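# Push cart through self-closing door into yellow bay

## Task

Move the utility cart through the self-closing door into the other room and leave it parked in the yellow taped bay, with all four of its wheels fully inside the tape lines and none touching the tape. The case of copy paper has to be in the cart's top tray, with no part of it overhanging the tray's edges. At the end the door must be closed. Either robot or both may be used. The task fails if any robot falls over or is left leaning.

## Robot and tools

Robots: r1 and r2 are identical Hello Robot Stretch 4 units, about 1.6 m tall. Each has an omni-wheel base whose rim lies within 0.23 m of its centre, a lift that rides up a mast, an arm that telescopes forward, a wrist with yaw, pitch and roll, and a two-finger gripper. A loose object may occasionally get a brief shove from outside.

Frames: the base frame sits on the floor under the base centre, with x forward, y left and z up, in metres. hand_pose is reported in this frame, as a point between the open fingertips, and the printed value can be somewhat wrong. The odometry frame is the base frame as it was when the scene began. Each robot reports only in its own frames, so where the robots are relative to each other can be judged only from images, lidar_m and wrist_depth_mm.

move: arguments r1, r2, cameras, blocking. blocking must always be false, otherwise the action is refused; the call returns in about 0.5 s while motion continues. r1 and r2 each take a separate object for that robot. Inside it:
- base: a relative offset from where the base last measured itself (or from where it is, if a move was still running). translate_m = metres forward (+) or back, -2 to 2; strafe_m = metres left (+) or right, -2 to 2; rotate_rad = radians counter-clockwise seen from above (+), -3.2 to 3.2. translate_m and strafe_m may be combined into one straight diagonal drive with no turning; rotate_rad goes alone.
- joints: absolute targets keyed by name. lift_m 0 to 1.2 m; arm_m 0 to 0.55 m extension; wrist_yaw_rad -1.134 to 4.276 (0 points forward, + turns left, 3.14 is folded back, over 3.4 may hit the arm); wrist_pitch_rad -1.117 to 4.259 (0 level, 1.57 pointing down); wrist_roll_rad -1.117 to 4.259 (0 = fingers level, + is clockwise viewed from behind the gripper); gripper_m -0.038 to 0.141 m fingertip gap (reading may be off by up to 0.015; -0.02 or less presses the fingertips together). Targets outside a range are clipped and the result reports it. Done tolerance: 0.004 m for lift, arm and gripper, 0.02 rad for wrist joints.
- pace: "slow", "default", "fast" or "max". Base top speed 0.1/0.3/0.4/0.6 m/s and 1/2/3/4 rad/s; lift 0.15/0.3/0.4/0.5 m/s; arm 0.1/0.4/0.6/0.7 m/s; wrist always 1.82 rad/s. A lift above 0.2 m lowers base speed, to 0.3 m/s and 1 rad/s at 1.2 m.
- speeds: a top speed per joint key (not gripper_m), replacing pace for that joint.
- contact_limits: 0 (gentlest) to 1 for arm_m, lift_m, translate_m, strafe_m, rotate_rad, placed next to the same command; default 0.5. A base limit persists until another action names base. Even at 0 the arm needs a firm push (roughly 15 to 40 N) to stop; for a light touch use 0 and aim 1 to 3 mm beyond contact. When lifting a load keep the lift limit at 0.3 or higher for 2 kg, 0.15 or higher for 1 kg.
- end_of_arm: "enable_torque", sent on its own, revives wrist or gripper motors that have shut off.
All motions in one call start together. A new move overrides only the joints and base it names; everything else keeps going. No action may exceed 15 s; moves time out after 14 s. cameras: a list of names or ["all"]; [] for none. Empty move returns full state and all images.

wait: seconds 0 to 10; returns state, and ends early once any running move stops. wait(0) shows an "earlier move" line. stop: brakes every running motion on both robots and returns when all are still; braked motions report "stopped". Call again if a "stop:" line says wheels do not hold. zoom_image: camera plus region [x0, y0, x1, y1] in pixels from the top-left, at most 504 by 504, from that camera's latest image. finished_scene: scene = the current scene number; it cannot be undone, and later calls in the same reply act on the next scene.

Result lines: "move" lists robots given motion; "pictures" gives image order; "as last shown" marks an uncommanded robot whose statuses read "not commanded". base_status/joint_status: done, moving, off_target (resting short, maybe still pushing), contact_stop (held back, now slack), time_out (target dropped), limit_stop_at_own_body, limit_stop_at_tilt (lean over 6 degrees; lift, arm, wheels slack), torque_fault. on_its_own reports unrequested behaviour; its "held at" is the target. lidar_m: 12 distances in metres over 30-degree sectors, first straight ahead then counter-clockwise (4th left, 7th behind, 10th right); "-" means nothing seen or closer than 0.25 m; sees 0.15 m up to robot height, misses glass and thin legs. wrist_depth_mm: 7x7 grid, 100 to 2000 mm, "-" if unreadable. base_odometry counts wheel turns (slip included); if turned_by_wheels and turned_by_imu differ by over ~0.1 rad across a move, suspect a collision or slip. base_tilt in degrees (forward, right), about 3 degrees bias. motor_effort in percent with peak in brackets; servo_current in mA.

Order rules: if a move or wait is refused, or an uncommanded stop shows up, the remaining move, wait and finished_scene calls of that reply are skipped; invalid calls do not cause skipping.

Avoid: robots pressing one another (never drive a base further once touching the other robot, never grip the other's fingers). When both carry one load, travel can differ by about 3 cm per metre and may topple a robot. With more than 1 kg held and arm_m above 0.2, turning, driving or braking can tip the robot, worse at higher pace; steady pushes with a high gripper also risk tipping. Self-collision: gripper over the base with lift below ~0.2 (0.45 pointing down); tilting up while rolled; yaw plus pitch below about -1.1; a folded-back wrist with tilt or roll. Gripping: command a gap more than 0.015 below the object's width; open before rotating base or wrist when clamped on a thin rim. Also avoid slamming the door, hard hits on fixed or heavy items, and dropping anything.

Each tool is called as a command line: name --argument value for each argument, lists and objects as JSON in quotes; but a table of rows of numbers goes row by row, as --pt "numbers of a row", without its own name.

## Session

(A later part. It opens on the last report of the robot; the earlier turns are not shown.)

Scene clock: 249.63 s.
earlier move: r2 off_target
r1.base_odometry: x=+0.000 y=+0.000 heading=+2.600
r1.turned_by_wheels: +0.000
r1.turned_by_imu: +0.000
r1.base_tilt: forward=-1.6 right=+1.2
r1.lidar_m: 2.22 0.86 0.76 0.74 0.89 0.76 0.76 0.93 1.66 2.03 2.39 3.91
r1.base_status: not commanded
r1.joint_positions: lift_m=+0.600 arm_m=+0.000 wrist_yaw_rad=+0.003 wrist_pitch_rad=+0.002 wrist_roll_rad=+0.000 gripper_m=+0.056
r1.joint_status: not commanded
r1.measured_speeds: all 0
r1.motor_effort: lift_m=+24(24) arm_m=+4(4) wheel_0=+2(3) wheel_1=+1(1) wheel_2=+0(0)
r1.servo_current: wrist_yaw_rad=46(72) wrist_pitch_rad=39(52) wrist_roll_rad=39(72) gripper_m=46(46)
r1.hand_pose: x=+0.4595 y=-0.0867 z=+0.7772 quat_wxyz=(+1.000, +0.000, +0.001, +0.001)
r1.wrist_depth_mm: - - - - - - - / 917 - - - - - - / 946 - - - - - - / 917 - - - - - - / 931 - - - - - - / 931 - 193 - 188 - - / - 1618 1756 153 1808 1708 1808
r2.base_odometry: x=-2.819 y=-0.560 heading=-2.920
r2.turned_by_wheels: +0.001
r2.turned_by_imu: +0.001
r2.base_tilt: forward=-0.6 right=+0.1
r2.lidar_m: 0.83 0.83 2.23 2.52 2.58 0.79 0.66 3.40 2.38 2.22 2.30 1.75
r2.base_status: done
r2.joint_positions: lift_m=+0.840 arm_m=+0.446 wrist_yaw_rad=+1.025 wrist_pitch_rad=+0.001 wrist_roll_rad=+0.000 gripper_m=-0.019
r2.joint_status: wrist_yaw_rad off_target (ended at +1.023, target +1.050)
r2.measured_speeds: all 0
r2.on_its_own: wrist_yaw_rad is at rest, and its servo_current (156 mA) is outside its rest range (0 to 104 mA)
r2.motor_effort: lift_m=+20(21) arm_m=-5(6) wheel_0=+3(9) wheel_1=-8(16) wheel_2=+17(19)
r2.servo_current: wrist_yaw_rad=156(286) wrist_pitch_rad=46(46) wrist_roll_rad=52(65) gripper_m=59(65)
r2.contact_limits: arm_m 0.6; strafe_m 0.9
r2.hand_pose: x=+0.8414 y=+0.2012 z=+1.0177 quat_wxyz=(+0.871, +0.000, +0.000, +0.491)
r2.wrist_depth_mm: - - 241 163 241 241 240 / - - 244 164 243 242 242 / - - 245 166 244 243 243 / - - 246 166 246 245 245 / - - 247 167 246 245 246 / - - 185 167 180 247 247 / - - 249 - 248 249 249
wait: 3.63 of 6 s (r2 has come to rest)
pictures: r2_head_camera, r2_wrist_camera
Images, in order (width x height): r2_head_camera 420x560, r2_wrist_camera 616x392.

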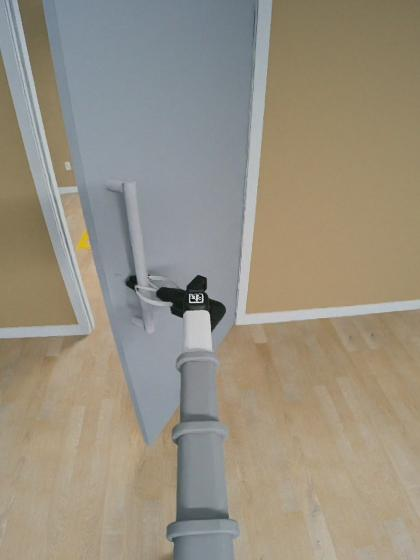

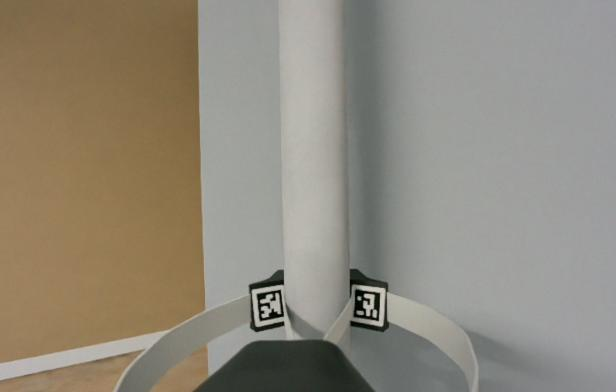

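move --r2 '{"base": {"translate_m": -0.02, "strafe_m": -0.286}, "joints": {"wrist_yaw_rad": 1.35}, "speeds": {"wrist_yaw_rad": 0.11}, "pace": "slow", "contact_limits": {"strafe_m": 0.9}}' --blocking false

wait --seconds 6

move --r2 '{"base": {"translate_m": 0.045, "strafe_m": -0.23}, "joints": {"wrist_yaw_rad": 1.6}, "speeds": {"wrist_yaw_rad": 0.11}, "pace": "slow", "contact_limits": {"strafe_m": 0.9}}' --blocking false

wait --seconds 6 --cameras '["r2_wrist_camera", "r2_head_camera","r2_head_left_camera"]'

Scene clock: 256.93 s.
move: r2 moving
r1: as last shown
r2.base_odometry: x=-2.822 y=-0.546 heading=-2.919
r2.turned_by_wheels: +0.001
r2.turned_by_imu: +0.002
r2.base_tilt: forward=-0.6 right=+0.1
r2.lidar_m: 0.79 0.81 2.23 2.53 2.60 0.78 0.68 3.37 2.33 2.20 2.27 1.75
r2.base_status: translate_m moving; strafe_m moving
r2.joint_positions: lift_m=+0.840 arm_m=+0.446 wrist_yaw_rad=+1.064 wrist_pitch_rad=+0.001 wrist_roll_rad=+0.000 gripper_m=-0.019
r2.joint_status: wrist_yaw_rad moving
r2.measured_speeds: translate_m=-0.002 strafe_m=-0.054 rotate_rad=+0.002 lift_m=+0.000 arm_m=+0.000 wrist_yaw_rad=+0.100 wrist_pitch_rad=+0.000 wrist_roll_rad=+0.000
r2.motor_effort: lift_m=+20(21) arm_m=-6(6) wheel_0=+4(9) wheel_1=-14(14) wheel_2=+19(19)
r2.servo_current: wrist_yaw_rad=325(325) wrist_pitch_rad=46(46) wrist_roll_rad=52(52) gripper_m=59(59)
r2.contact_limits: arm_m 0.6; strafe_m 0.9
r2.hand_pose: x=+0.8334 y=+0.2097 z=+1.0177 quat_wxyz=(+0.862, +0.000, +0.000, +0.507)
r2.wrist_depth_mm: - - 243 164 239 237 236 / - - 245 167 240 240 238 / - - 245 167 242 241 239 / - - 248 168 243 242 240 / - - 248 168 245 244 242 / - - 249 167 182 245 243 / - - 251 - 247 246 245
pictures: none

Scene clock: 260.47 s.
earlier move: r2 done
r1.base_odometry: x=+0.000 y=+0.000 heading=+2.600
r1.turned_by_wheels: +0.000
r1.turned_by_imu: +0.000
r1.base_tilt: forward=-1.6 right=+1.3
r1.lidar_m: 2.20 0.90 0.76 0.75 0.88 0.77 0.76 0.90 1.67 2.03 2.37 3.92
r1.base_status: not commanded
r1.joint_positions: lift_m=+0.600 arm_m=+0.000 wrist_yaw_rad=+0.003 wrist_pitch_rad=+0.002 wrist_roll_rad=+0.000 gripper_m=+0.056
r1.joint_status: not commanded
r1.measured_speeds: all 0
r1.motor_effort: lift_m=+24(24) arm_m=+4(4) wheel_0=+2(3) wheel_1=+1(1) wheel_2=+0(0)
r1.servo_current: wrist_yaw_rad=46(72) wrist_pitch_rad=39(52) wrist_roll_rad=52(65) gripper_m=46(52)
r1.hand_pose: x=+0.4595 y=-0.0867 z=+0.7772 quat_wxyz=(+1.000, +0.000, +0.001, +0.001)
r1.wrist_depth_mm: - - - - - - - / 946 - - - - - - / 946 - - - - - - / 931 - - - - - - / 931 - - - - - - / 917 - 194 - 187 - - / - 1576 1756 154 1756 1618 1808
r2.base_odometry: x=-2.863 y=-0.277 heading=-2.918
r2.turned_by_wheels: +0.000
r2.turned_by_imu: +0.003
r2.base_tilt: forward=-0.6 right=+0.0
r2.lidar_m: 0.80 0.75 2.29 2.80 2.87 0.70 0.81 2.94 2.07 1.93 1.97 1.79
r2.base_status: done
r2.joint_positions: lift_m=+0.840 arm_m=+0.446 wrist_yaw_rad=+1.333 wrist_pitch_rad=+0.001 wrist_roll_rad=+0.000 gripper_m=-0.019
r2.joint_status: all done
r2.measured_speeds: translate_m=+0.000 strafe_m=+0.000 rotate_rad=+0.000 lift_m=+0.000 arm_m=+0.000 wrist_yaw_rad=+0.001 wrist_pitch_rad=+0.000 wrist_roll_rad=+0.000
r2.on_its_own: wrist_yaw_rad is at rest, and its servo_current (111 mA) is outside its rest range (0 to 104 mA)
r2.motor_effort: lift_m=+20(21) arm_m=-5(6) wheel_0=+9(13) wheel_1=-5(16) wheel_2=+14(20)
r2.servo_current: wrist_yaw_rad=111(325) wrist_pitch_rad=39(46) wrist_roll_rad=46(65) gripper_m=59(65)
r2.contact_limits: arm_m 0.6; strafe_m 0.9
r2.hand_pose: x=+0.7700 y=+0.2596 z=+1.0177 quat_wxyz=(+0.786, +0.000, +0.000, +0.618)
r2.wrist_depth_mm: - - 246 163 237 234 231 / - - 248 164 239 236 233 / - - 249 167 241 237 233 / - - 251 166 242 237 235 / - - 252 167 243 240 236 / - - 251 168 181 239 237 / - - 254 - 244 242 239
wait: 3.53 of 6 s (r2 has come to rest)
pictures: none

Scene clock: 260.97 s.
move: r2 moving
r1: as last shown
r2.base_odometry: x=-2.868 y=-0.265 heading=-2.918
r2.turned_by_wheels: +0.001
r2.turned_by_imu: +0.001
r2.base_tilt: forward=-0.6 right=+0.1
r2.lidar_m: 0.78 0.76 2.26 2.80 2.88 0.71 0.84 2.95 2.08 1.94 1.99 1.76
r2.base_status: translate_m moving; strafe_m moving
r2.joint_positions: lift_m=+0.840 arm_m=+0.446 wrist_yaw_rad=+1.370 wrist_pitch_rad=+0.001 wrist_roll_rad=+0.000 gripper_m=-0.019
r2.joint_status: wrist_yaw_rad moving
r2.measured_speeds: translate_m=+0.010 strafe_m=-0.050 rotate_rad=+0.001 lift_m=+0.000 arm_m=+0.000 wrist_yaw_rad=+0.097 wrist_pitch_rad=+0.000 wrist_roll_rad=+0.000
r2.motor_effort: lift_m=+20(21) arm_m=-5(6) wheel_0=+9(16) wheel_1=-8(9) wheel_2=+5(12)
r2.servo_current: wrist_yaw_rad=195(195) wrist_pitch_rad=39(46) wrist_roll_rad=52(59) gripper_m=59(59)
r2.contact_limits: arm_m 0.6; strafe_m 0.9
r2.hand_pose: x=+0.7603 y=+0.2651 z=+1.0177 quat_wxyz=(+0.775, +0.000, +0.000, +0.632)
r2.wrist_depth_mm: - - 247 164 237 232 227 / - - 250 171 237 233 230 / - - 251 166 238 234 230 / - - 252 167 240 236 232 / - - 254 168 241 237 233 / - - 253 169 180 237 234 / - - 257 - 244 236 236
pictures: none

Scene clock: 264.03 s.
earlier move: r2 done
r1.base_odometry: x=+0.000 y=+0.000 heading=+2.600
r1.turned_by_wheels: +0.000
r1.turned_by_imu: +0.000
r1.base_tilt: forward=-1.6 right=+1.3
r1.lidar_m: 2.22 0.87 0.74 0.76 0.90 0.77 0.76 0.92 1.65 2.04 2.40 3.93
r1.base_status: not commanded
r1.joint_positions: lift_m=+0.600 arm_m=+0.000 wrist_yaw_rad=+0.003 wrist_pitch_rad=+0.002 wrist_roll_rad=+0.000 gripper_m=+0.056
r1.joint_status: not commanded
r1.measured_speeds: all 0
r1.motor_effort: lift_m=+24(24) arm_m=+4(4) wheel_0=+2(3) wheel_1=+1(1) wheel_2=+0(0)
r1.servo_current: wrist_yaw_rad=59(72) wrist_pitch_rad=46(52) wrist_roll_rad=52(65) gripper_m=46(52)
r1.hand_pose: x=+0.4595 y=-0.0867 z=+0.7772 quat_wxyz=(+1.000, +0.000, +0.001, +0.001)
r1.wrist_depth_mm: - - - - - - - / 931 - - - - - - / 946 - - - - - - / 931 - - - - - - / 917 - - - - - - / 917 - 194 - 188 - - / - 1618 1708 153 1756 1661 1863
r2.base_odometry: x=-2.958 y=-0.063 heading=-2.917
r2.turned_by_wheels: +0.001
r2.turned_by_imu: +0.005
r2.base_tilt: forward=-0.6 right=+0.0
r2.lidar_m: 1.12 0.68 2.24 3.03 1.23 0.87 1.17 2.55 1.83 1.69 1.75 1.75
r2.base_status: done
r2.joint_positions: lift_m=+0.840 arm_m=+0.446 wrist_yaw_rad=+1.597 wrist_pitch_rad=+0.001 wrist_roll_rad=+0.000 gripper_m=-0.019
r2.joint_status: all done
r2.measured_speeds: all 0
r2.motor_effort: lift_m=+20(21) arm_m=-6(6) wheel_0=+13(19) wheel_1=-1(11) wheel_2=+3(12)
r2.servo_current: wrist_yaw_rad=52(221) wrist_pitch_rad=33(46) wrist_roll_rad=46(59) gripper_m=59(65)
r2.contact_limits: arm_m 0.6; strafe_m 0.9
r2.hand_pose: x=+0.6968 y=+0.2906 z=+1.0177 quat_wxyz=(+0.698, +0.000, +0.000, +0.716)
r2.wrist_depth_mm: - - 251 163 235 227 220 / - - 253 165 236 228 222 / - - 254 166 236 229 223 / - - 255 167 238 230 224 / - - 257 168 240 230 226 / - - 185 168 181 233 227 / - - 259 - 241 231 229
wait: 3.07 of 6 s (r2 has come to rest)
pictures: r2_head_camera, r2_head_left_camera, r2_wrist_camera
Images, in order (width x height): r2_head_camera 420x560, r2_head_left_camera 420x672, r2_wrist_camera 616x392.

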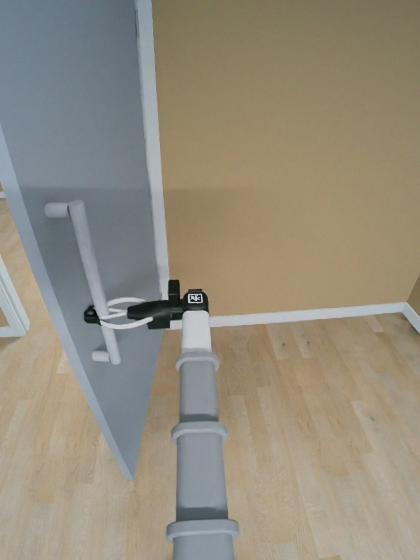

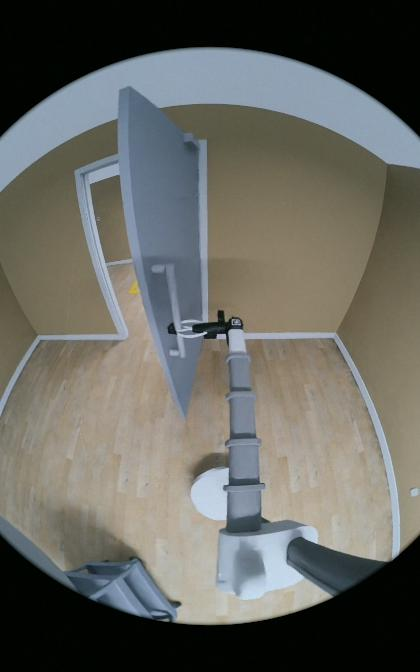

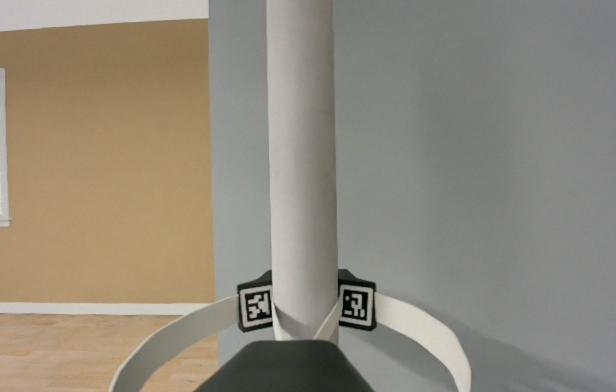

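move --r1 '{"base": {"translate_m": 1.73, "strafe_m": -0.464}, "joints": {"lift_m": 1.1, "arm_m": 0.0, "wrist_pitch_rad": 1.57, "wrist_roll_rad": 1.57, "gripper_m": 0.12}, "pace": "fast"}' --blocking false

wait --seconds 3

wait --seconds 6

wait --seconds 4

move --r1 '{"base": {"rotate_rad": 1.309}, "pace": "fast"}' --blocking false

wait --seconds 5 --cameras '["r1_head_camera","r1_head_left_camera", "r1_head_right_camera"]'

Scene clock: 279.60 s.
move: r1 moving
r1.base_odometry: x=-0.036 y=+0.038 heading=+2.600
r1.turned_by_wheels: +0.000
r1.turned_by_imu: +0.000
r1.base_tilt: forward=-1.6 right=+1.2
r1.lidar_m: 2.15 0.89 0.74 0.76 0.90 0.81 0.83 0.99 1.80 2.04 2.38 3.86
r1.base_status: translate_m moving; strafe_m moving
r1.joint_positions: lift_m=+0.663 arm_m=+0.000 wrist_yaw_rad=+0.003 wrist_pitch_rad=+0.636 wrist_roll_rad=+0.635 gripper_m=+0.075
r1.joint_status: lift_m moving; arm_m moving; wrist_pitch_rad moving; wrist_roll_rad moving; gripper_m moving
r1.measured_speeds: translate_m=+0.195 strafe_m=-0.053 rotate_rad=-0.003 lift_m=+0.244 arm_m=+0.000 wrist_yaw_rad=+0.000 wrist_pitch_rad=+1.818 wrist_roll_rad=+1.820
r1.motor_effort: lift_m=+25(27) arm_m=+5(5) wheel_0=+11(11) wheel_1=+6(8) wheel_2=-11(12)
r1.servo_current: wrist_yaw_rad=59(59) wrist_pitch_rad=33(85) wrist_roll_rad=91(111) gripper_m=78(78)
r1.hand_pose: x=+0.4032 y=-0.0868 z=+0.6699 quat_wxyz=(+0.903, +0.296, +0.297, -0.096)
r1.wrist_depth_mm: - - - - - 1756 1464 / - 1808 - - 1808 1464 1281 / - - - 1808 1464 1229 1078 / - - 1808 1464 1281 1078 960 / - 1921 1499 1229 1118 976 854 / - 1397 195 1098 190 866 788 / - 146 1060 151 854 759 723
r2: as last shown
r2.turned_by_wheels: +0.000
r2.turned_by_imu: +0.000
r2.motor_effort: lift_m=+20(20) arm_m=-6(6) wheel_0=+13(13) wheel_1=-2(2) wheel_2=+3(3)
r2.servo_current: wrist_yaw_rad=52(59) wrist_pitch_rad=39(46) wrist_roll_rad=52(52) gripper_m=59(59)
r2.contact_limits: arm_m 0.6; strafe_m 0.9
pictures: none

Scene clock: 282.60 s.
earlier move: r1 moving
r1.base_odometry: x=-0.839 y=+0.870 heading=+2.600
r1.turned_by_wheels: +0.000
r1.turned_by_imu: -0.001
r1.base_tilt: forward=-1.6 right=+1.3
r1.lidar_m: 1.50 1.16 1.37 0.74 0.88 1.54 1.97 2.34 2.04 2.05 2.40 2.72
r1.base_status: translate_m moving; strafe_m moving
r1.joint_positions: lift_m=+1.100 arm_m=+0.000 wrist_yaw_rad=+0.002 wrist_pitch_rad=+1.568 wrist_roll_rad=+1.568 gripper_m=+0.120
r1.joint_status: all done
r1.measured_speeds: translate_m=+0.386 strafe_m=-0.104 rotate_rad=-0.005 lift_m=+0.000 arm_m=+0.000 wrist_yaw_rad=+0.000 wrist_pitch_rad=+0.000 wrist_roll_rad=+0.000
r1.motor_effort: lift_m=+24(28) arm_m=+4(7) wheel_0=+5(12) wheel_1=+2(8) wheel_2=-6(13)
r1.servo_current: wrist_yaw_rad=39(78) wrist_pitch_rad=39(85) wrist_roll_rad=39(111) gripper_m=46(91)
r1.hand_pose: x=+0.1719 y=-0.0874 z=+0.9894 quat_wxyz=(+0.502, +0.499, +0.501, -0.498)
r1.wrist_depth_mm: 1205 1205 1205 1205 1182 1205 1205 / 1205 1229 1229 1182 1205 1205 1205 / 1205 1205 1205 1229 1205 1205 1182 / 1182 1229 1205 1182 1008 1205 1205 / 1205 1205 1229 991 1008 1205 384 / 1229 1205 1229 1182 212 1205 1182 / 1205 1205 1229 144 1205 1205 1205
r2.base_odometry: x=-2.958 y=-0.063 heading=-2.917
r2.turned_by_wheels: +0.000
r2.turned_by_imu: +0.000
r2.base_tilt: forward=-0.7 right=+0.1
r2.lidar_m: 1.11 0.71 2.26 3.03 1.22 0.85 1.14 2.58 1.83 1.72 1.78 1.73
r2.base_status: not commanded
r2.joint_positions: lift_m=+0.840 arm_m=+0.446 wrist_yaw_rad=+1.597 wrist_pitch_rad=+0.001 wrist_roll_rad=+0.000 gripper_m=-0.019
r2.joint_status: not commanded
r2.measured_speeds: all 0
r2.motor_effort: lift_m=+20(21) arm_m=-6(6) wheel_0=+13(14) wheel_1=-2(2) wheel_2=+3(3)
r2.servo_current: wrist_yaw_rad=52(65) wrist_pitch_rad=39(46) wrist_roll_rad=52(59) gripper_m=59(65)
r2.contact_limits: arm_m 0.6; strafe_m 0.9
r2.hand_pose: x=+0.6968 y=+0.2906 z=+1.0177 quat_wxyz=(+0.698, +0.000, +0.000, +0.716)
r2.wrist_depth_mm: - - 251 163 234 227 220 / - - 253 165 236 227 222 / - - 254 166 237 229 223 / - - 256 166 238 229 224 / - - 257 168 241 230 225 / - - 185 167 182 231 227 / - - 259 - 241 231 228
wait: 3.00 s; no rest
pictures: none

Scene clock: 284.83 s.
earlier move: r1 done
r1.base_odometry: x=-1.244 y=+1.289 heading=+2.600
r1.turned_by_wheels: +0.000
r1.turned_by_imu: +0.000
r1.base_tilt: forward=-1.6 right=+1.3
r1.lidar_m: 1.48 0.86 0.79 1.22 0.99 1.56 2.56 2.39 2.06 2.06 2.41 2.11
r1.base_status: done
r1.joint_positions: lift_m=+1.100 arm_m=+0.000 wrist_yaw_rad=+0.002 wrist_pitch_rad=+1.568 wrist_roll_rad=+1.568 gripper_m=+0.120
r1.joint_status: all done
r1.measured_speeds: all 0
r1.motor_effort: lift_m=+24(28) arm_m=+4(7) wheel_0=+0(12) wheel_1=+2(8) wheel_2=+0(13)
r1.servo_current: wrist_yaw_rad=59(78) wrist_pitch_rad=46(85) wrist_roll_rad=65(111) gripper_m=52(91)
r1.hand_pose: x=+0.1719 y=-0.0874 z=+0.9894 quat_wxyz=(+0.502, +0.499, +0.501, -0.498)
r1.wrist_depth_mm: 1182 1205 1182 1205 1205 1182 1182 / 1205 1205 1205 1182 1182 1182 1182 / 1182 1229 1229 1229 1205 1229 1182 / 1205 1182 1205 1205 1008 1205 1205 / 1205 1182 1205 991 1008 1205 366 / 1182 1160 1205 1205 213 1205 1229 / 1205 1205 1205 144 1205 1182 1205
r2.base_odometry: x=-2.958 y=-0.063 heading=-2.917
r2.turned_by_wheels: +0.000
r2.turned_by_imu: +0.000
r2.base_tilt: forward=-0.7 right=+0.1
r2.lidar_m: 1.11 0.68 2.22 3.03 1.26 0.86 1.16 2.58 1.83 1.72 1.75 1.71
r2.base_status: not commanded
r2.joint_positions: lift_m=+0.840 arm_m=+0.446 wrist_yaw_rad=+1.597 wrist_pitch_rad=+0.001 wrist_roll_rad=+0.000 gripper_m=-0.019
r2.joint_status: not commanded
r2.measured_speeds: all 0
r2.motor_effort: lift_m=+20(21) arm_m=-5(6) wheel_0=+13(14) wheel_1=-2(2) wheel_2=+3(3)
r2.servo_current: wrist_yaw_rad=52(65) wrist_pitch_rad=52(52) wrist_roll_rad=52(59) gripper_m=46(65)
r2.contact_limits: arm_m 0.6; strafe_m 0.9
r2.hand_pose: x=+0.6968 y=+0.2906 z=+1.0177 quat_wxyz=(+0.698, +0.000, +0.000, +0.716)
r2.wrist_depth_mm: - - 251 163 236 227 220 / - - 253 165 236 228 223 / - - 254 165 236 229 224 / - - 255 167 238 230 224 / - - 257 168 239 232 226 / - - 186 168 182 233 226 / - - 258 - 242 232 228
wait: 2.23 of 6 s (r1 has come to rest)
pictures: none

Scene clock: 288.83 s.
r1.base_odometry: x=-1.244 y=+1.289 heading=+2.600
r1.turned_by_wheels: +0.000
r1.turned_by_imu: +0.000
r1.base_tilt: forward=-1.6 right=+1.3
r1.lidar_m: 1.46 0.86 0.79 1.24 1.00 1.57 2.55 2.39 2.05 2.06 2.41 2.13
r1.base_status: done
r1.joint_positions: lift_m=+1.100 arm_m=+0.000 wrist_yaw_rad=+0.002 wrist_pitch_rad=+1.568 wrist_roll_rad=+1.568 gripper_m=+0.120
r1.joint_status: all done
r1.measured_speeds: all 0
r1.motor_effort: lift_m=+24(28) arm_m=+4(7) wheel_0=+0(12) wheel_1=+2(8) wheel_2=+0(13)
r1.servo_current: wrist_yaw_rad=46(78) wrist_pitch_rad=39(85) wrist_roll_rad=46(111) gripper_m=46(91)
r1.hand_pose: x=+0.1719 y=-0.0874 z=+0.9894 quat_wxyz=(+0.502, +0.499, +0.501, -0.498)
r1.wrist_depth_mm: 1229 1229 1205 1205 1182 1229 1182 / 1205 1182 1205 1205 1205 1205 1229 / 1229 1182 1229 1205 1205 1205 1205 / 1160 1205 1205 1205 1008 1205 1205 / 1229 1205 1229 991 991 1205 364 / 1205 1205 1205 1205 211 1205 1182 / 1182 1182 1205 144 1205 1205 1205
r2.base_odometry: x=-2.958 y=-0.063 heading=-2.917
r2.turned_by_wheels: +0.000
r2.turned_by_imu: +0.001
r2.base_tilt: forward=-0.7 right=+0.0
r2.lidar_m: 1.14 0.68 2.26 3.03 1.25 0.88 1.12 2.59 1.81 1.71 1.77 1.73
r2.base_status: not commanded
r2.joint_positions: lift_m=+0.840 arm_m=+0.446 wrist_yaw_rad=+1.597 wrist_pitch_rad=+0.001 wrist_roll_rad=+0.000 gripper_m=-0.019
r2.joint_status: not commanded
r2.measured_speeds: all 0
r2.motor_effort: lift_m=+20(21) arm_m=-6(6) wheel_0=+13(14) wheel_1=-2(2) wheel_2=+2(3)
r2.servo_current: wrist_yaw_rad=52(65) wrist_pitch_rad=39(52) wrist_roll_rad=52(59) gripper_m=65(65)
r2.contact_limits: arm_m 0.6; strafe_m 0.9
r2.hand_pose: x=+0.6968 y=+0.2906 z=+1.0177 quat_wxyz=(+0.698, +0.000, +0.000, +0.716)
r2.wrist_depth_mm: - - 252 163 235 227 221 / - - 253 165 236 229 222 / - - 254 166 236 229 224 / - - 256 166 238 229 224 / - - 257 168 241 231 225 / - - 185 168 182 231 227 / - - 259 - 242 230 228
wait: 4.00 s; at rest by 0.27 s
pictures: none

Scene clock: 289.33 s.
move: r1 moving
r1.base_odometry: x=-1.244 y=+1.289 heading=+2.764
r1.turned_by_wheels: +0.164
r1.turned_by_imu: +0.164
r1.base_tilt: forward=-1.6 right=+1.3
r1.lidar_m: 1.17 0.80 0.88 1.06 0.99 2.20 2.59 2.21 2.06 2.09 2.25 2.13
r1.base_status: rotate_rad moving
r1.joint_positions: lift_m=+1.100 arm_m=+0.000 wrist_yaw_rad=+0.002 wrist_pitch_rad=+1.568 wrist_roll_rad=+1.568 gripper_m=+0.120
r1.joint_status: not commanded
r1.measured_speeds: translate_m=+0.001 strafe_m=+0.001 rotate_rad=+0.632 lift_m=+0.000 arm_m=+0.000 wrist_yaw_rad=+0.000 wrist_pitch_rad=+0.000 wrist_roll_rad=+0.000
r1.motor_effort: lift_m=+24(24) arm_m=+3(4) wheel_0=-7(9) wheel_1=-7(7) wheel_2=-5(6)
r1.servo_current: wrist_yaw_rad=52(52) wrist_pitch_rad=46(46) wrist_roll_rad=46(72) gripper_m=46(46)
r1.hand_pose: x=+0.1719 y=-0.0874 z=+0.9894 quat_wxyz=(+0.502, +0.499, +0.501, -0.498)
r1.wrist_depth_mm: 1205 1205 1205 1229 1229 1205 1205 / 1205 1205 1205 1205 1205 1229 1229 / 1205 1205 1205 1205 1182 1205 1205 / 1205 1205 1205 1229 976 1205 1229 / 1205 1182 1205 1008 991 1205 362 / 1229 1182 1205 1229 212 1205 1205 / 1205 1182 1229 144 1205 1229 1182
r2: as last shown
r2.turned_by_imu: +0.000
r2.contact_limits: arm_m 0.6; strafe_m 0.9
pictures: none

Scene clock: 291.13 s.
earlier move: r1 done
r1.base_odometry: x=-1.244 y=+1.289 heading=-2.375
r1.turned_by_wheels: +1.145
r1.turned_by_imu: +1.151
r1.base_tilt: forward=-1.6 right=+1.3
r1.lidar_m: 2.56 1.01 1.06 2.55 2.67 2.12 2.03 2.14 2.25 2.14 1.05 0.78
r1.base_status: done
r1.joint_positions: lift_m=+1.100 arm_m=+0.000 wrist_yaw_rad=+0.002 wrist_pitch_rad=+1.568 wrist_roll_rad=+1.568 gripper_m=+0.120
r1.joint_status: not commanded
r1.measured_speeds: all 0
r1.motor_effort: lift_m=+23(24) arm_m=+3(4) wheel_0=-3(11) wheel_1=-3(7) wheel_2=-1(7)
r1.servo_current: wrist_yaw_rad=39(65) wrist_pitch_rad=39(46) wrist_roll_rad=39(72) gripper_m=46(46)
r1.hand_pose: x=+0.1719 y=-0.0874 z=+0.9894 quat_wxyz=(+0.502, +0.499, +0.501, -0.498)
r1.wrist_depth_mm: - 1182 1182 1205 1182 1205 1182 / - 1229 1205 1229 1205 1160 1182 / 1229 1205 1229 1229 1205 1205 1182 / 1182 1229 1229 1229 1008 1205 1205 / 1182 1229 1205 991 991 1008 366 / 1229 1205 1205 1205 212 1229 1182 / 1205 1229 1205 144 1205 1229 1205
r2.base_odometry: x=-2.958 y=-0.063 heading=-2.917
r2.turned_by_wheels: +0.000
r2.turned_by_imu: +0.000
r2.base_tilt: forward=-0.7 right=+0.0
r2.lidar_m: 1.12 0.71 2.23 3.02 1.26 0.86 1.16 2.59 1.83 1.72 1.75 1.74
r2.base_status: not commanded
r2.joint_positions: lift_m=+0.840 arm_m=+0.446 wrist_yaw_rad=+1.597 wrist_pitch_rad=+0.001 wrist_roll_rad=+0.000 gripper_m=-0.019
r2.joint_status: not commanded
r2.measured_speeds: all 0
r2.motor_effort: lift_m=+20(21) arm_m=-6(6) wheel_0=+13(14) wheel_1=-2(2) wheel_2=+3(3)
r2.servo_current: wrist_yaw_rad=59(65) wrist_pitch_rad=39(46) wrist_roll_rad=46(59) gripper_m=52(65)
r2.contact_limits: arm_m 0.6; strafe_m 0.9
r2.hand_pose: x=+0.6968 y=+0.2906 z=+1.0177 quat_wxyz=(+0.698, +0.000, +0.000, +0.716)
r2.wrist_depth_mm: - - 251 163 235 227 220 / - - 252 165 236 226 222 / - - 255 166 237 229 224 / - - 256 166 238 230 224 / - - 256 167 239 232 225 / - - 186 167 182 231 227 / - - 259 - 241 230 228
wait: 1.80 of 5 s (r1 has come to rest)
Images, in order (width x height): r1_head_camera 420x560, r1_head_left_camera 420x672, r1_head_right_camera 420x672.

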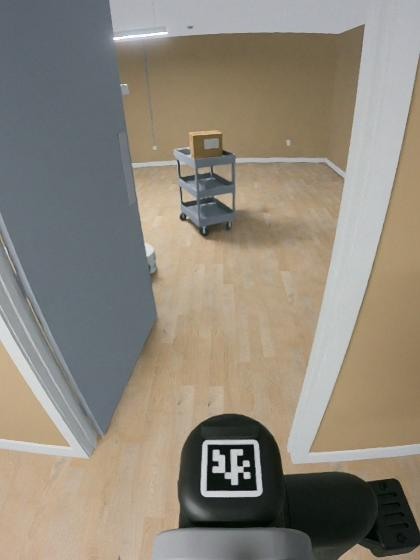

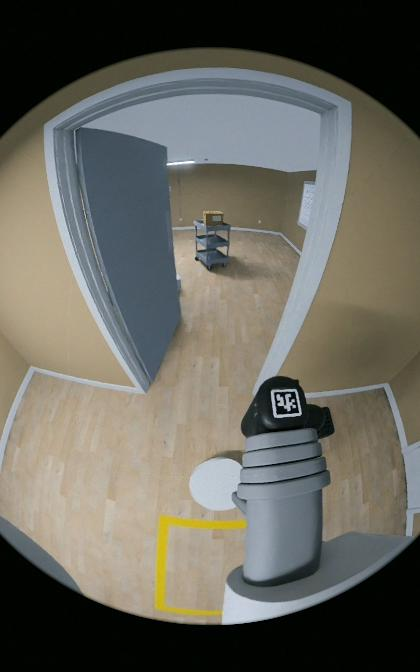

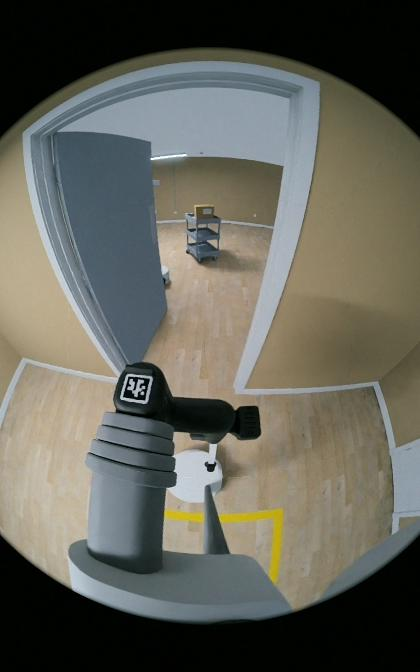

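zoom_image --camera "r1_head_camera" --region '[150, 110, 260, 250]'

move --r1 '{"base": {"translate_m": 1.5}, "pace": "default"}' --blocking false

wait --seconds 8 --cameras '["r1_head_camera"]'

Scaled by 3.600 from the camera's image (finer frame: 600x800).

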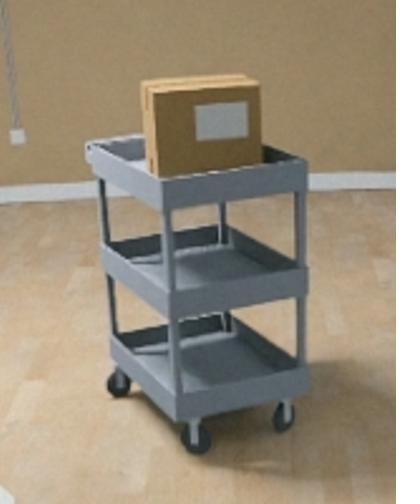

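Scene clock: 296.77 s.
move: r1 moving
r1.base_odometry: x=-1.266 y=+1.267 heading=-2.374
r1.turned_by_wheels: +0.000
r1.turned_by_imu: +0.000
r1.base_tilt: forward=-1.6 right=+1.3
r1.lidar_m: 2.54 1.00 1.01 2.55 2.68 2.15 2.07 2.18 2.22 2.15 1.01 0.72
r1.base_status: translate_m moving
r1.joint_positions: lift_m=+1.100 arm_m=+0.000 wrist_yaw_rad=+0.002 wrist_pitch_rad=+1.568 wrist_roll_rad=+1.568 gripper_m=+0.120
r1.joint_status: not commanded
r1.measured_speeds: translate_m=+0.121 strafe_m=-0.002 rotate_rad=+0.001 lift_m=+0.000 arm_m=+0.000 wrist_yaw_rad=+0.000 wrist_pitch_rad=+0.000 wrist_roll_rad=+0.000
r1.motor_effort: lift_m=+23(23) arm_m=+2(2) wheel_0=+7(10) wheel_1=+6(6) wheel_2=-9(9)
r1.servo_current: wrist_yaw_rad=59(65) wrist_pitch_rad=39(52) wrist_roll_rad=52(59) gripper_m=46(46)
r1.hand_pose: x=+0.1719 y=-0.0874 z=+0.9894 quat_wxyz=(+0.502, +0.499, +0.501, -0.498)
r1.wrist_depth_mm: - 1205 1205 1182 1160 1205 1205 / - 1205 1229 1229 1205 1182 1182 / 1182 1182 1205 1205 1205 1205 1182 / 1205 1229 1229 1205 1008 1182 1205 / 1205 1205 1205 991 991 1182 373 / 1229 1205 1205 1205 212 1205 1205 / 1182 1205 1205 144 1182 1182 1160
r2: as last shown
r2.contact_limits: arm_m 0.6; strafe_m 0.9
pictures: none

Scene clock: 302.77 s.
earlier move: r1 done
r1.base_odometry: x=-2.323 y=+0.248 heading=-2.374
r1.turned_by_wheels: +0.000
r1.turned_by_imu: +0.000
r1.base_tilt: forward=-1.6 right=+1.2
r1.lidar_m: 1.71 1.12 0.56 0.54 0.61 0.99 3.61 0.67 0.87 2.18 2.26 3.11
r1.base_status: done
r1.joint_positions: lift_m=+1.100 arm_m=+0.000 wrist_yaw_rad=+0.002 wrist_pitch_rad=+1.568 wrist_roll_rad=+1.568 gripper_m=+0.120
r1.joint_status: not commanded
r1.measured_speeds: all 0
r1.motor_effort: lift_m=+23(23) arm_m=+0(2) wheel_0=+1(10) wheel_1=+3(7) wheel_2=+0(10)
r1.servo_current: wrist_yaw_rad=46(72) wrist_pitch_rad=39(52) wrist_roll_rad=52(78) gripper_m=46(52)
r1.hand_pose: x=+0.1719 y=-0.0874 z=+0.9894 quat_wxyz=(+0.502, +0.499, +0.501, -0.498)
r1.wrist_depth_mm: 1205 1205 1205 1182 1205 1182 1229 / 1205 1229 1205 1205 1182 1182 1182 / 1229 1205 1229 1205 1229 1205 1205 / 1205 1205 1205 1205 976 1205 1182 / 1205 1205 1229 991 991 1160 359 / 1205 1205 1205 1205 212 1205 1205 / 1205 1205 1182 144 1182 1182 1205
r2.base_odometry: x=-2.958 y=-0.063 heading=-2.917
r2.turned_by_wheels: +0.000
r2.turned_by_imu: +0.001
r2.base_tilt: forward=-0.6 right=+0.1
r2.lidar_m: 1.12 0.70 1.16 3.03 1.25 0.84 1.17 2.62 1.81 1.71 1.77 1.75
r2.base_status: not commanded
r2.joint_positions: lift_m=+0.840 arm_m=+0.446 wrist_yaw_rad=+1.597 wrist_pitch_rad=+0.001 wrist_roll_rad=+0.000 gripper_m=-0.019
r2.joint_status: not commanded
r2.measured_speeds: all 0
r2.motor_effort: lift_m=+21(21) arm_m=-6(6) wheel_0=+13(14) wheel_1=-2(2) wheel_2=+3(3)
r2.servo_current: wrist_yaw_rad=33(59) wrist_pitch_rad=39(46) wrist_roll_rad=33(59) gripper_m=59(65)
r2.contact_limits: arm_m 0.6; strafe_m 0.9
r2.hand_pose: x=+0.6968 y=+0.2906 z=+1.0177 quat_wxyz=(+0.698, +0.000, +0.000, +0.716)
r2.wrist_depth_mm: - - 251 163 235 227 220 / - - 253 165 235 229 222 / - - 254 165 236 229 224 / - - 255 166 238 229 224 / - - 257 168 241 230 226 / - - 185 167 182 232 227 / - - 259 - 242 231 228
wait: 6.00 of 8 s (r1 has come to rest)
Images, in order (width x height): r1_head_camera 420x560.

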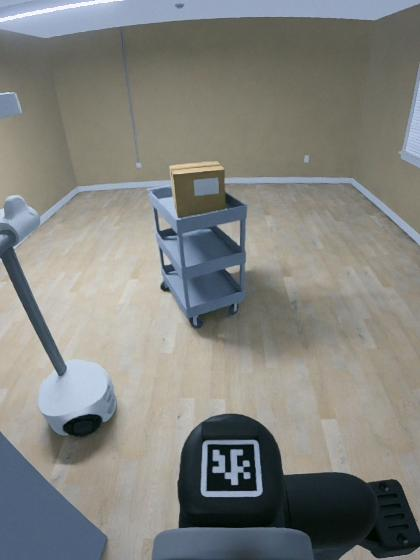

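move --r1 '{"base": {"translate_m": 1.0, "strafe_m": 0.13}, "joints": {"wrist_yaw_rad": 0.475, "arm_m": 0.15, "lift_m": 1.15}}' --blocking false

wait --seconds 4

wait --seconds 3 --cameras '["r1_head_camera", "r1_wrist_camera"]'

Scene clock: 323.63 s.
move: r1 moving
r1.base_odometry: x=-2.343 y=+0.223 heading=-2.374
r1.turned_by_wheels: +0.000
r1.turned_by_imu: +0.000
r1.base_tilt: forward=-1.6 right=+1.3
r1.lidar_m: 1.67 1.08 0.54 0.53 0.60 0.98 3.66 0.69 0.94 2.19 2.28 3.15
r1.base_status: translate_m moving; strafe_m moving
r1.joint_positions: lift_m=+1.135 arm_m=+0.051 wrist_yaw_rad=+0.453 wrist_pitch_rad=+1.568 wrist_roll_rad=+1.568 gripper_m=+0.120
r1.joint_status: lift_m moving; arm_m moving; wrist_yaw_rad moving
r1.measured_speeds: translate_m=+0.121 strafe_m=+0.016 rotate_rad=-0.006 lift_m=+0.099 arm_m=+0.195 wrist_yaw_rad=+0.584 wrist_pitch_rad=+0.000 wrist_roll_rad=+0.000
r1.motor_effort: lift_m=+26(26) arm_m=+6(8) wheel_0=+5(6) wheel_1=+5(9) wheel_2=-7(9)
r1.servo_current: wrist_yaw_rad=59(111) wrist_pitch_rad=33(46) wrist_roll_rad=52(59) gripper_m=46(46)
r1.hand_pose: x=+0.2605 y=-0.0783 z=+1.0247 quat_wxyz=(+0.600, +0.375, +0.600, -0.373)
r1.wrist_depth_mm: 1255 1229 1229 1229 1229 1229 1255 / 1229 1205 1255 1229 1229 1205 1205 / 1229 1255 1229 1229 1229 1229 1255 / 1229 1205 1255 1205 1229 1229 1205 / 1229 1229 1229 1042 1025 1229 1229 / 1229 1205 1205 1060 211 517 1255 / 1205 1229 1255 144 1255 1229 1255
r2: as last shown
r2.turned_by_imu: +0.000
r2.contact_limits: arm_m 0.6; strafe_m 0.9
pictures: none

Scene clock: 327.63 s.
earlier move: r1 moving
r1.base_odometry: x=-2.952 y=-0.540 heading=-2.374
r1.turned_by_wheels: +0.000
r1.turned_by_imu: +0.001
r1.base_tilt: forward=-1.6 right=+1.3
r1.lidar_m: 0.69 0.99 0.53 0.48 0.70 0.68 1.72 1.64 2.29 2.32 2.39 0.89
r1.base_status: translate_m moving; strafe_m moving
r1.joint_positions: lift_m=+1.150 arm_m=+0.150 wrist_yaw_rad=+0.472 wrist_pitch_rad=+1.568 wrist_roll_rad=+1.568 gripper_m=+0.120
r1.joint_status: all done
r1.measured_speeds: translate_m=+0.017 strafe_m=+0.002 rotate_rad=+0.002 lift_m=+0.000 arm_m=+0.000 wrist_yaw_rad=+0.000 wrist_pitch_rad=+0.000 wrist_roll_rad=+0.000
r1.motor_effort: lift_m=+24(26) arm_m=+5(8) wheel_0=+2(7) wheel_1=+2(9) wheel_2=+0(10)
r1.servo_current: wrist_yaw_rad=65(111) wrist_pitch_rad=39(52) wrist_roll_rad=46(72) gripper_m=39(52)
r1.hand_pose: x=+0.3612 y=-0.0775 z=+1.0394 quat_wxyz=(+0.604, +0.369, +0.603, -0.368)
r1.wrist_depth_mm: - 1255 1255 1255 1255 1281 1255 / - - 1255 1229 1255 1255 1255 / - 1229 1255 1229 1255 1281 1255 / - 1118 1281 1255 1229 1229 1255 / 1281 1229 1281 1255 1042 1255 1255 / 1281 1255 1255 1255 211 668 1281 / 1255 1255 1255 144 1042 1255 585
r2.base_odometry: x=-2.958 y=-0.063 heading=-2.917
r2.turned_by_wheels: +0.000
r2.turned_by_imu: +0.001
r2.base_tilt: forward=-0.6 right=+0.1
r2.lidar_m: 1.10 0.70 0.58 0.50 0.69 0.88 1.18 2.58 1.81 1.72 1.76 1.74
r2.base_status: not commanded
r2.joint_positions: lift_m=+0.840 arm_m=+0.446 wrist_yaw_rad=+1.597 wrist_pitch_rad=+0.001 wrist_roll_rad=+0.000 gripper_m=-0.019
r2.joint_status: not commanded
r2.measured_speeds: all 0
r2.motor_effort: lift_m=+20(21) arm_m=-6(6) wheel_0=+13(14) wheel_1=-1(2) wheel_2=+3(4)
r2.servo_current: wrist_yaw_rad=46(59) wrist_pitch_rad=46(46) wrist_roll_rad=59(65) gripper_m=59(65)
r2.contact_limits: arm_m 0.6; strafe_m 0.9
r2.hand_pose: x=+0.6968 y=+0.2906 z=+1.0177 quat_wxyz=(+0.698, +0.000, +0.000, +0.716)
r2.wrist_depth_mm: - - 251 164 234 226 221 / 750 - 253 165 236 228 221 / 759 - 255 166 236 229 222 / - - 255 166 238 230 224 / - - 258 168 239 232 226 / 778 - 185 167 181 231 227 / 768 - 259 - 242 232 229
wait: 4.00 s; no rest
pictures: none

Scene clock: 327.97 s.
earlier move: r1 done
r1.base_odometry: x=-2.952 y=-0.540 heading=-2.374
r1.turned_by_wheels: +0.000
r1.turned_by_imu: +0.000
r1.base_tilt: forward=-1.6 right=+1.3
r1.lidar_m: 0.70 1.01 0.53 0.48 0.70 0.68 1.66 1.67 2.28 2.31 2.39 0.89
r1.base_status: done
r1.joint_positions: lift_m=+1.150 arm_m=+0.150 wrist_yaw_rad=+0.472 wrist_pitch_rad=+1.568 wrist_roll_rad=+1.568 gripper_m=+0.120
r1.joint_status: all done
r1.measured_speeds: all 0
r1.motor_effort: lift_m=+24(26) arm_m=+4(8) wheel_0=+3(7) wheel_1=+2(9) wheel_2=+1(10)
r1.servo_current: wrist_yaw_rad=26(111) wrist_pitch_rad=39(52) wrist_roll_rad=59(72) gripper_m=46(52)
r1.hand_pose: x=+0.3612 y=-0.0775 z=+1.0394 quat_wxyz=(+0.604, +0.369, +0.603, -0.368)
r1.wrist_depth_mm: - 1255 1255 1229 1255 1281 1255 / - - 1255 1229 1255 1255 1255 / - 1042 1255 1229 1255 1229 1255 / - 1138 1281 1255 1255 1229 1308 / 1255 1229 1281 1255 1042 1255 1255 / 1255 1281 1255 1281 213 668 1281 / 1229 1255 1255 144 1025 1281 585
r2.base_odometry: x=-2.958 y=-0.063 heading=-2.917
r2.turned_by_wheels: +0.000
r2.turned_by_imu: +0.000
r2.base_tilt: forward=-0.7 right=+0.0
r2.lidar_m: 1.07 0.71 0.59 0.50 0.68 0.85 1.16 2.59 1.84 1.71 1.77 1.76
r2.base_status: not commanded
r2.joint_positions: lift_m=+0.840 arm_m=+0.446 wrist_yaw_rad=+1.597 wrist_pitch_rad=+0.001 wrist_roll_rad=+0.000 gripper_m=-0.019
r2.joint_status: not commanded
r2.measured_speeds: all 0
r2.motor_effort: lift_m=+20(21) arm_m=-6(6) wheel_0=+13(14) wheel_1=-2(2) wheel_2=+3(4)
r2.servo_current: wrist_yaw_rad=46(59) wrist_pitch_rad=33(52) wrist_roll_rad=39(65) gripper_m=52(65)
r2.contact_limits: arm_m 0.6; strafe_m 0.9
r2.hand_pose: x=+0.6968 y=+0.2906 z=+1.0177 quat_wxyz=(+0.698, +0.000, +0.000, +0.716)
r2.wrist_depth_mm: - - 252 163 234 227 220 / 750 - 254 165 236 228 222 / 750 - 255 165 236 229 224 / - - 255 166 238 230 224 / - - 257 168 240 231 224 / 788 - 185 168 182 233 227 / 788 - 260 - 242 231 228
wait: 0.33 of 3 s (r1 has come to rest)
Images, in order (width x height): r1_head_camera 420x560, r1_wrist_camera 616x392.

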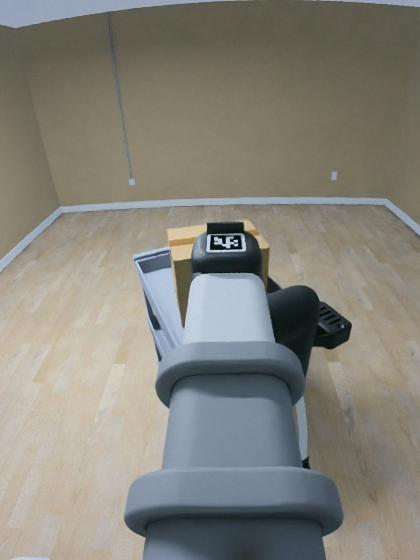

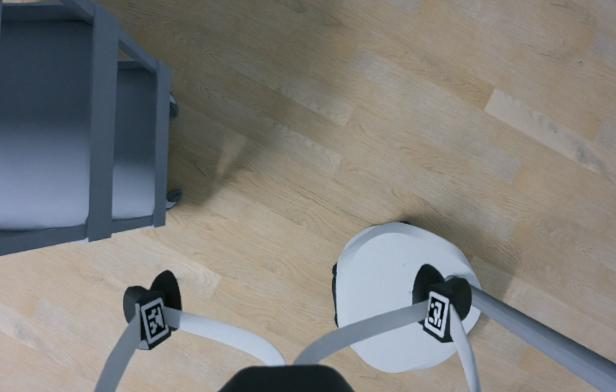

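move --r1 '{"base": {"translate_m": 0.31, "strafe_m": 0.04}, "joints": {"lift_m": 1.19}}' --blocking false

wait --seconds 4 --cameras '["r1_head_camera", "r1_wrist_camera"]'

Scene clock: 340.90 s.
move: r1 moving
r1.base_odometry: x=-2.972 y=-0.565 heading=-2.373
r1.turned_by_wheels: +0.000
r1.turned_by_imu: +0.000
r1.base_tilt: forward=-1.6 right=+1.3
r1.lidar_m: 0.68 0.96 0.55 0.49 0.70 0.71 1.71 1.67 2.34 2.32 2.44 0.86
r1.base_status: translate_m moving; strafe_m moving
r1.joint_positions: lift_m=+1.182 arm_m=+0.150 wrist_yaw_rad=+0.472 wrist_pitch_rad=+1.568 wrist_roll_rad=+1.568 gripper_m=+0.120
r1.joint_status: lift_m moving
r1.measured_speeds: translate_m=+0.121 strafe_m=+0.015 rotate_rad=+0.001 lift_m=+0.073 arm_m=+0.000 wrist_yaw_rad=+0.000 wrist_pitch_rad=+0.000 wrist_roll_rad=+0.000
r1.motor_effort: lift_m=+25(26) arm_m=+4(5) wheel_0=+4(6) wheel_1=+7(8) wheel_2=-8(9)
r1.servo_current: wrist_yaw_rad=52(59) wrist_pitch_rad=46(46) wrist_roll_rad=46(59) gripper_m=46(46)
r1.hand_pose: x=+0.3612 y=-0.0775 z=+1.0717 quat_wxyz=(+0.604, +0.369, +0.603, -0.368)
r1.wrist_depth_mm: 508 1281 1255 1255 1281 1281 1308 / - - 1281 1281 1308 1281 1281 / - - 1281 1255 1281 1281 1308 / - - 1308 1281 1255 1281 1281 / 1255 1255 1308 1281 1078 1255 1255 / 1281 1308 1255 1281 213 661 1281 / 1308 1308 1255 144 1098 1308 580
r2: as last shown
r2.contact_limits: arm_m 0.6; strafe_m 0.9
r2.wrist_depth_mm: 759 - 252 163 234 227 221 / 759 - 253 165 235 228 222 / 750 - 255 166 237 228 223 / - - 255 166 238 229 225 / - - 257 168 240 232 226 / 778 - 185 167 181 232 228 / 778 - 260 - 242 230 227
pictures: none

Scene clock: 342.93 s.
earlier move: r1 done
r1.base_odometry: x=-3.147 y=-0.784 heading=-2.374
r1.turned_by_wheels: +0.000
r1.turned_by_imu: +0.000
r1.base_tilt: forward=-1.6 right=+1.3
r1.lidar_m: 0.37 0.48 2.46 0.50 0.50 0.94 - 2.00 2.47 2.35 2.47 0.53
r1.base_status: done
r1.joint_positions: lift_m=+1.190 arm_m=+0.150 wrist_yaw_rad=+0.473 wrist_pitch_rad=+1.568 wrist_roll_rad=+1.568 gripper_m=+0.120
r1.joint_status: all done
r1.measured_speeds: all 0
r1.motor_effort: lift_m=+24(26) arm_m=+4(5) wheel_0=+1(8) wheel_1=+1(9) wheel_2=+0(10)
r1.servo_current: wrist_yaw_rad=39(65) wrist_pitch_rad=52(52) wrist_roll_rad=46(65) gripper_m=46(46)
r1.hand_pose: x=+0.3612 y=-0.0775 z=+1.0794 quat_wxyz=(+0.604, +0.369, +0.603, -0.368)
r1.wrist_depth_mm: 340 500 500 1281 1281 1281 1308 / 359 508 508 1308 1281 1281 1281 / 382 504 504 1281 1336 1308 1281 / 402 504 504 1281 1281 1281 1281 / 427 504 504 1308 1078 1308 1308 / 504 508 521 1308 212 668 1308 / 1281 1281 1281 144 1098 1281 585
r2.base_odometry: x=-2.958 y=-0.063 heading=-2.917
r2.turned_by_wheels: +0.000
r2.turned_by_imu: +0.000
r2.base_tilt: forward=-0.7 right=+0.0
r2.lidar_m: 1.08 0.71 2.26 0.54 0.49 0.85 1.18 2.56 1.84 1.71 1.76 1.72
r2.base_status: not commanded
r2.joint_positions: lift_m=+0.840 arm_m=+0.446 wrist_yaw_rad=+1.597 wrist_pitch_rad=+0.001 wrist_roll_rad=+0.000 gripper_m=-0.019
r2.joint_status: not commanded
r2.measured_speeds: all 0
r2.motor_effort: lift_m=+20(21) arm_m=-6(6) wheel_0=+13(14) wheel_1=-2(2) wheel_2=+3(3)
r2.servo_current: wrist_yaw_rad=52(59) wrist_pitch_rad=39(46) wrist_roll_rad=46(59) gripper_m=52(65)
r2.contact_limits: arm_m 0.6; strafe_m 0.9
r2.hand_pose: x=+0.6968 y=+0.2906 z=+1.0177 quat_wxyz=(+0.698, +0.000, +0.000, +0.716)
r2.wrist_depth_mm: - - 252 163 234 227 221 / - - 253 165 236 229 222 / - - 254 166 236 229 223 / - - 256 167 239 229 224 / - - 257 168 239 232 225 / - - 185 168 182 232 227 / - - 259 - 242 231 228
wait: 2.03 of 4 s (r1 has come to rest)
Images, in order (width x height): r1_head_camera 420x560, r1_wrist_camera 616x392.

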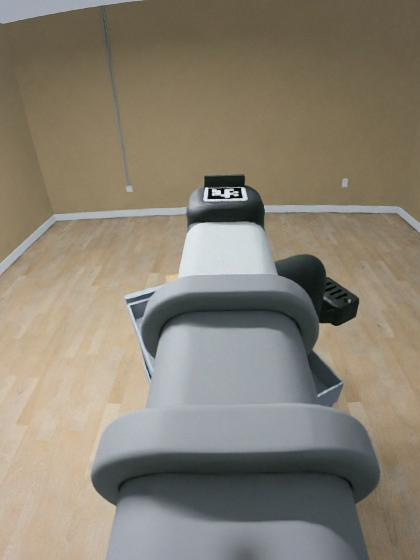

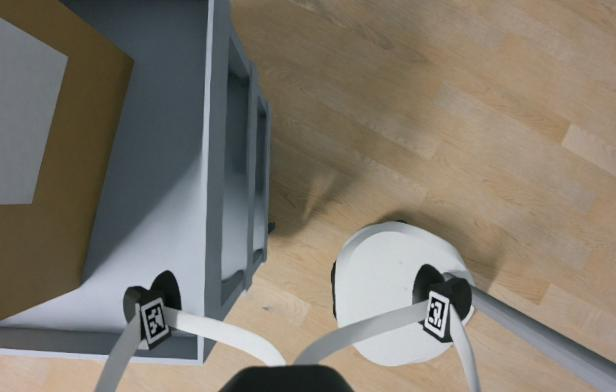

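move --r1 '{"base": {"strafe_m": -0.031}, "joints": {"arm_m": 0.272}}' --blocking false

wait --seconds 1

wait --seconds 2 --cameras '["r1_wrist_camera"]'

Scene clock: 363.13 s.
move: r1 moving
r1.base_odometry: x=-3.167 y=-0.765 heading=-2.373
r1.turned_by_wheels: +0.000
r1.turned_by_imu: +0.000
r1.base_tilt: forward=-1.6 right=+1.2
r1.lidar_m: 0.41 0.39 2.50 0.53 0.53 0.96 - 2.00 2.42 2.34 2.44 0.54
r1.base_status: strafe_m moving
r1.joint_positions: lift_m=+1.190 arm_m=+0.201 wrist_yaw_rad=+0.473 wrist_pitch_rad=+1.568 wrist_roll_rad=+1.568 gripper_m=+0.120
r1.joint_status: arm_m moving
r1.measured_speeds: translate_m=+0.000 strafe_m=-0.041 rotate_rad=+0.000 lift_m=+0.000 arm_m=+0.195 wrist_yaw_rad=+0.000 wrist_pitch_rad=+0.000 wrist_roll_rad=+0.000
r1.motor_effort: lift_m=+24(24) arm_m=+2(8) wheel_0=+3(9) wheel_1=-1(8) wheel_2=+2(2)
r1.servo_current: wrist_yaw_rad=52(52) wrist_pitch_rad=39(46) wrist_roll_rad=39(59) gripper_m=39(46)
r1.hand_pose: x=+0.4120 y=-0.0775 z=+1.0794 quat_wxyz=(+0.604, +0.369, +0.603, -0.368)
r1.wrist_depth_mm: 439 508 504 1308 1281 1281 1336 / 327 508 504 1308 1308 1281 1281 / 338 500 500 1308 1281 1308 1281 / 345 500 504 1336 1255 1281 1308 / 368 508 504 1308 1060 1281 1308 / 387 466 504 1336 213 741 1308 / 392 504 504 144 1078 1308 1281
r2: as last shown
r2.contact_limits: arm_m 0.6; strafe_m 0.9
pictures: none

Scene clock: 364.03 s.
earlier move: r1 done
r1.base_odometry: x=-3.169 y=-0.762 heading=-2.374
r1.turned_by_wheels: +0.000
r1.turned_by_imu: +0.000
r1.base_tilt: forward=-1.6 right=+1.3
r1.lidar_m: 0.40 0.39 2.51 0.51 0.52 0.97 - 1.98 2.40 2.31 2.44 0.54
r1.base_status: done
r1.joint_positions: lift_m=+1.190 arm_m=+0.272 wrist_yaw_rad=+0.473 wrist_pitch_rad=+1.568 wrist_roll_rad=+1.568 gripper_m=+0.120
r1.joint_status: all done
r1.measured_speeds: all 0
r1.motor_effort: lift_m=+24(24) arm_m=+4(8) wheel_0=-2(9) wheel_1=+2(8) wheel_2=+0(2)
r1.servo_current: wrist_yaw_rad=33(65) wrist_pitch_rad=39(52) wrist_roll_rad=46(59) gripper_m=46(52)
r1.hand_pose: x=+0.4832 y=-0.0775 z=+1.0794 quat_wxyz=(+0.604, +0.369, +0.603, -0.368)
r1.wrist_depth_mm: 228 1281 1281 1281 1308 1281 1281 / 227 291 508 1281 1281 1281 1308 / 229 320 508 1281 1281 1281 1308 / 228 340 504 1281 1281 1281 1281 / 244 364 504 1281 1308 1308 1281 / 258 309 508 1308 211 215 1308 / 272 347 508 143 1098 1098 1308
r2.base_odometry: x=-2.958 y=-0.063 heading=-2.917
r2.turned_by_wheels: +0.000
r2.turned_by_imu: +0.000
r2.base_tilt: forward=-0.6 right=+0.0
r2.lidar_m: 1.11 0.72 2.24 0.58 0.52 0.88 1.17 2.59 1.83 1.70 1.74 1.75
r2.base_status: not commanded
r2.joint_positions: lift_m=+0.840 arm_m=+0.446 wrist_yaw_rad=+1.597 wrist_pitch_rad=+0.001 wrist_roll_rad=+0.000 gripper_m=-0.019
r2.joint_status: not commanded
r2.measured_speeds: all 0
r2.motor_effort: lift_m=+20(21) arm_m=-6(6) wheel_0=+13(13) wheel_1=-2(2) wheel_2=+3(3)
r2.servo_current: wrist_yaw_rad=52(65) wrist_pitch_rad=39(52) wrist_roll_rad=39(59) gripper_m=59(65)
r2.contact_limits: arm_m 0.6; strafe_m 0.9
r2.hand_pose: x=+0.6968 y=+0.2906 z=+1.0177 quat_wxyz=(+0.698, +0.000, +0.000, +0.716)
r2.wrist_depth_mm: - - 252 164 234 226 220 / - - 253 165 236 227 222 / - - 254 166 236 229 224 / - - 255 166 239 230 224 / - - 257 167 240 230 226 / - - 186 168 182 232 227 / - - 260 - 241 232 228
wait: 0.90 of 1 s (r1 has come to rest)
pictures: none

Scene clock: 366.03 s.
r1.base_odometry: x=-3.169 y=-0.762 heading=-2.374
r1.turned_by_wheels: +0.000
r1.turned_by_imu: +0.000
r1.base_tilt: forward=-1.6 right=+1.3
r1.lidar_m: 0.41 0.40 2.48 0.54 0.52 0.97 - 2.00 2.43 2.32 2.43 0.53
r1.base_status: done
r1.joint_positions: lift_m=+1.190 arm_m=+0.272 wrist_yaw_rad=+0.473 wrist_pitch_rad=+1.568 wrist_roll_rad=+1.568 gripper_m=+0.120
r1.joint_status: all done
r1.measured_speeds: all 0
r1.motor_effort: lift_m=+24(24) arm_m=+5(8) wheel_0=-3(9) wheel_1=+2(8) wheel_2=+0(2)
r1.servo_current: wrist_yaw_rad=46(65) wrist_pitch_rad=26(52) wrist_roll_rad=46(59) gripper_m=46(52)
r1.hand_pose: x=+0.4832 y=-0.0775 z=+1.0794 quat_wxyz=(+0.604, +0.369, +0.603, -0.368)
r1.wrist_depth_mm: 228 1281 1308 1308 1281 1281 1281 / 227 296 508 1308 1281 1308 1308 / 228 322 508 1281 1308 1308 1308 / 228 340 504 1308 1281 1281 1308 / 245 364 504 1281 1308 1281 1281 / 258 309 508 1281 213 215 1308 / 272 347 504 144 1098 1098 1281
r2.base_odometry: x=-2.958 y=-0.063 heading=-2.917
r2.turned_by_wheels: +0.000
r2.turned_by_imu: +0.000
r2.base_tilt: forward=-0.6 right=+0.0
r2.lidar_m: 1.11 0.70 2.24 0.58 0.52 0.87 1.19 2.60 1.83 1.71 1.76 1.75
r2.base_status: not commanded
r2.joint_positions: lift_m=+0.840 arm_m=+0.446 wrist_yaw_rad=+1.597 wrist_pitch_rad=+0.001 wrist_roll_rad=+0.000 gripper_m=-0.019
r2.joint_status: not commanded
r2.measured_speeds: all 0
r2.motor_effort: lift_m=+20(21) arm_m=-5(6) wheel_0=+13(13) wheel_1=-2(2) wheel_2=+3(3)
r2.servo_current: wrist_yaw_rad=46(65) wrist_pitch_rad=46(52) wrist_roll_rad=46(59) gripper_m=65(65)
r2.contact_limits: arm_m 0.6; strafe_m 0.9
r2.hand_pose: x=+0.6968 y=+0.2906 z=+1.0177 quat_wxyz=(+0.698, +0.000, +0.000, +0.716)
r2.wrist_depth_mm: - - 253 163 235 227 221 / - - 253 165 236 227 223 / - - 254 166 236 229 223 / - - 255 167 238 230 224 / - - 257 168 240 231 225 / - - 185 168 182 231 227 / - - 259 - 241 232 227
wait: 2.00 s; at rest by 0.27 s
Images, in order (width x height): r1_wrist_camera 616x392.

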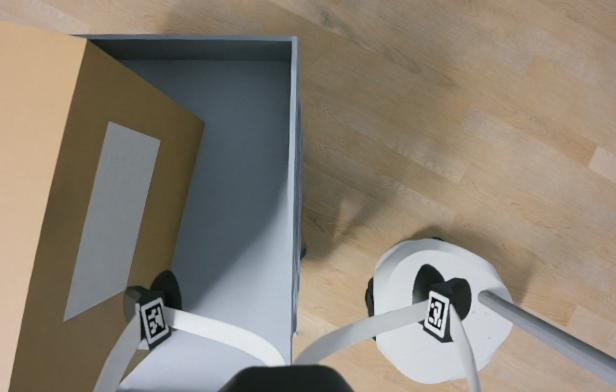

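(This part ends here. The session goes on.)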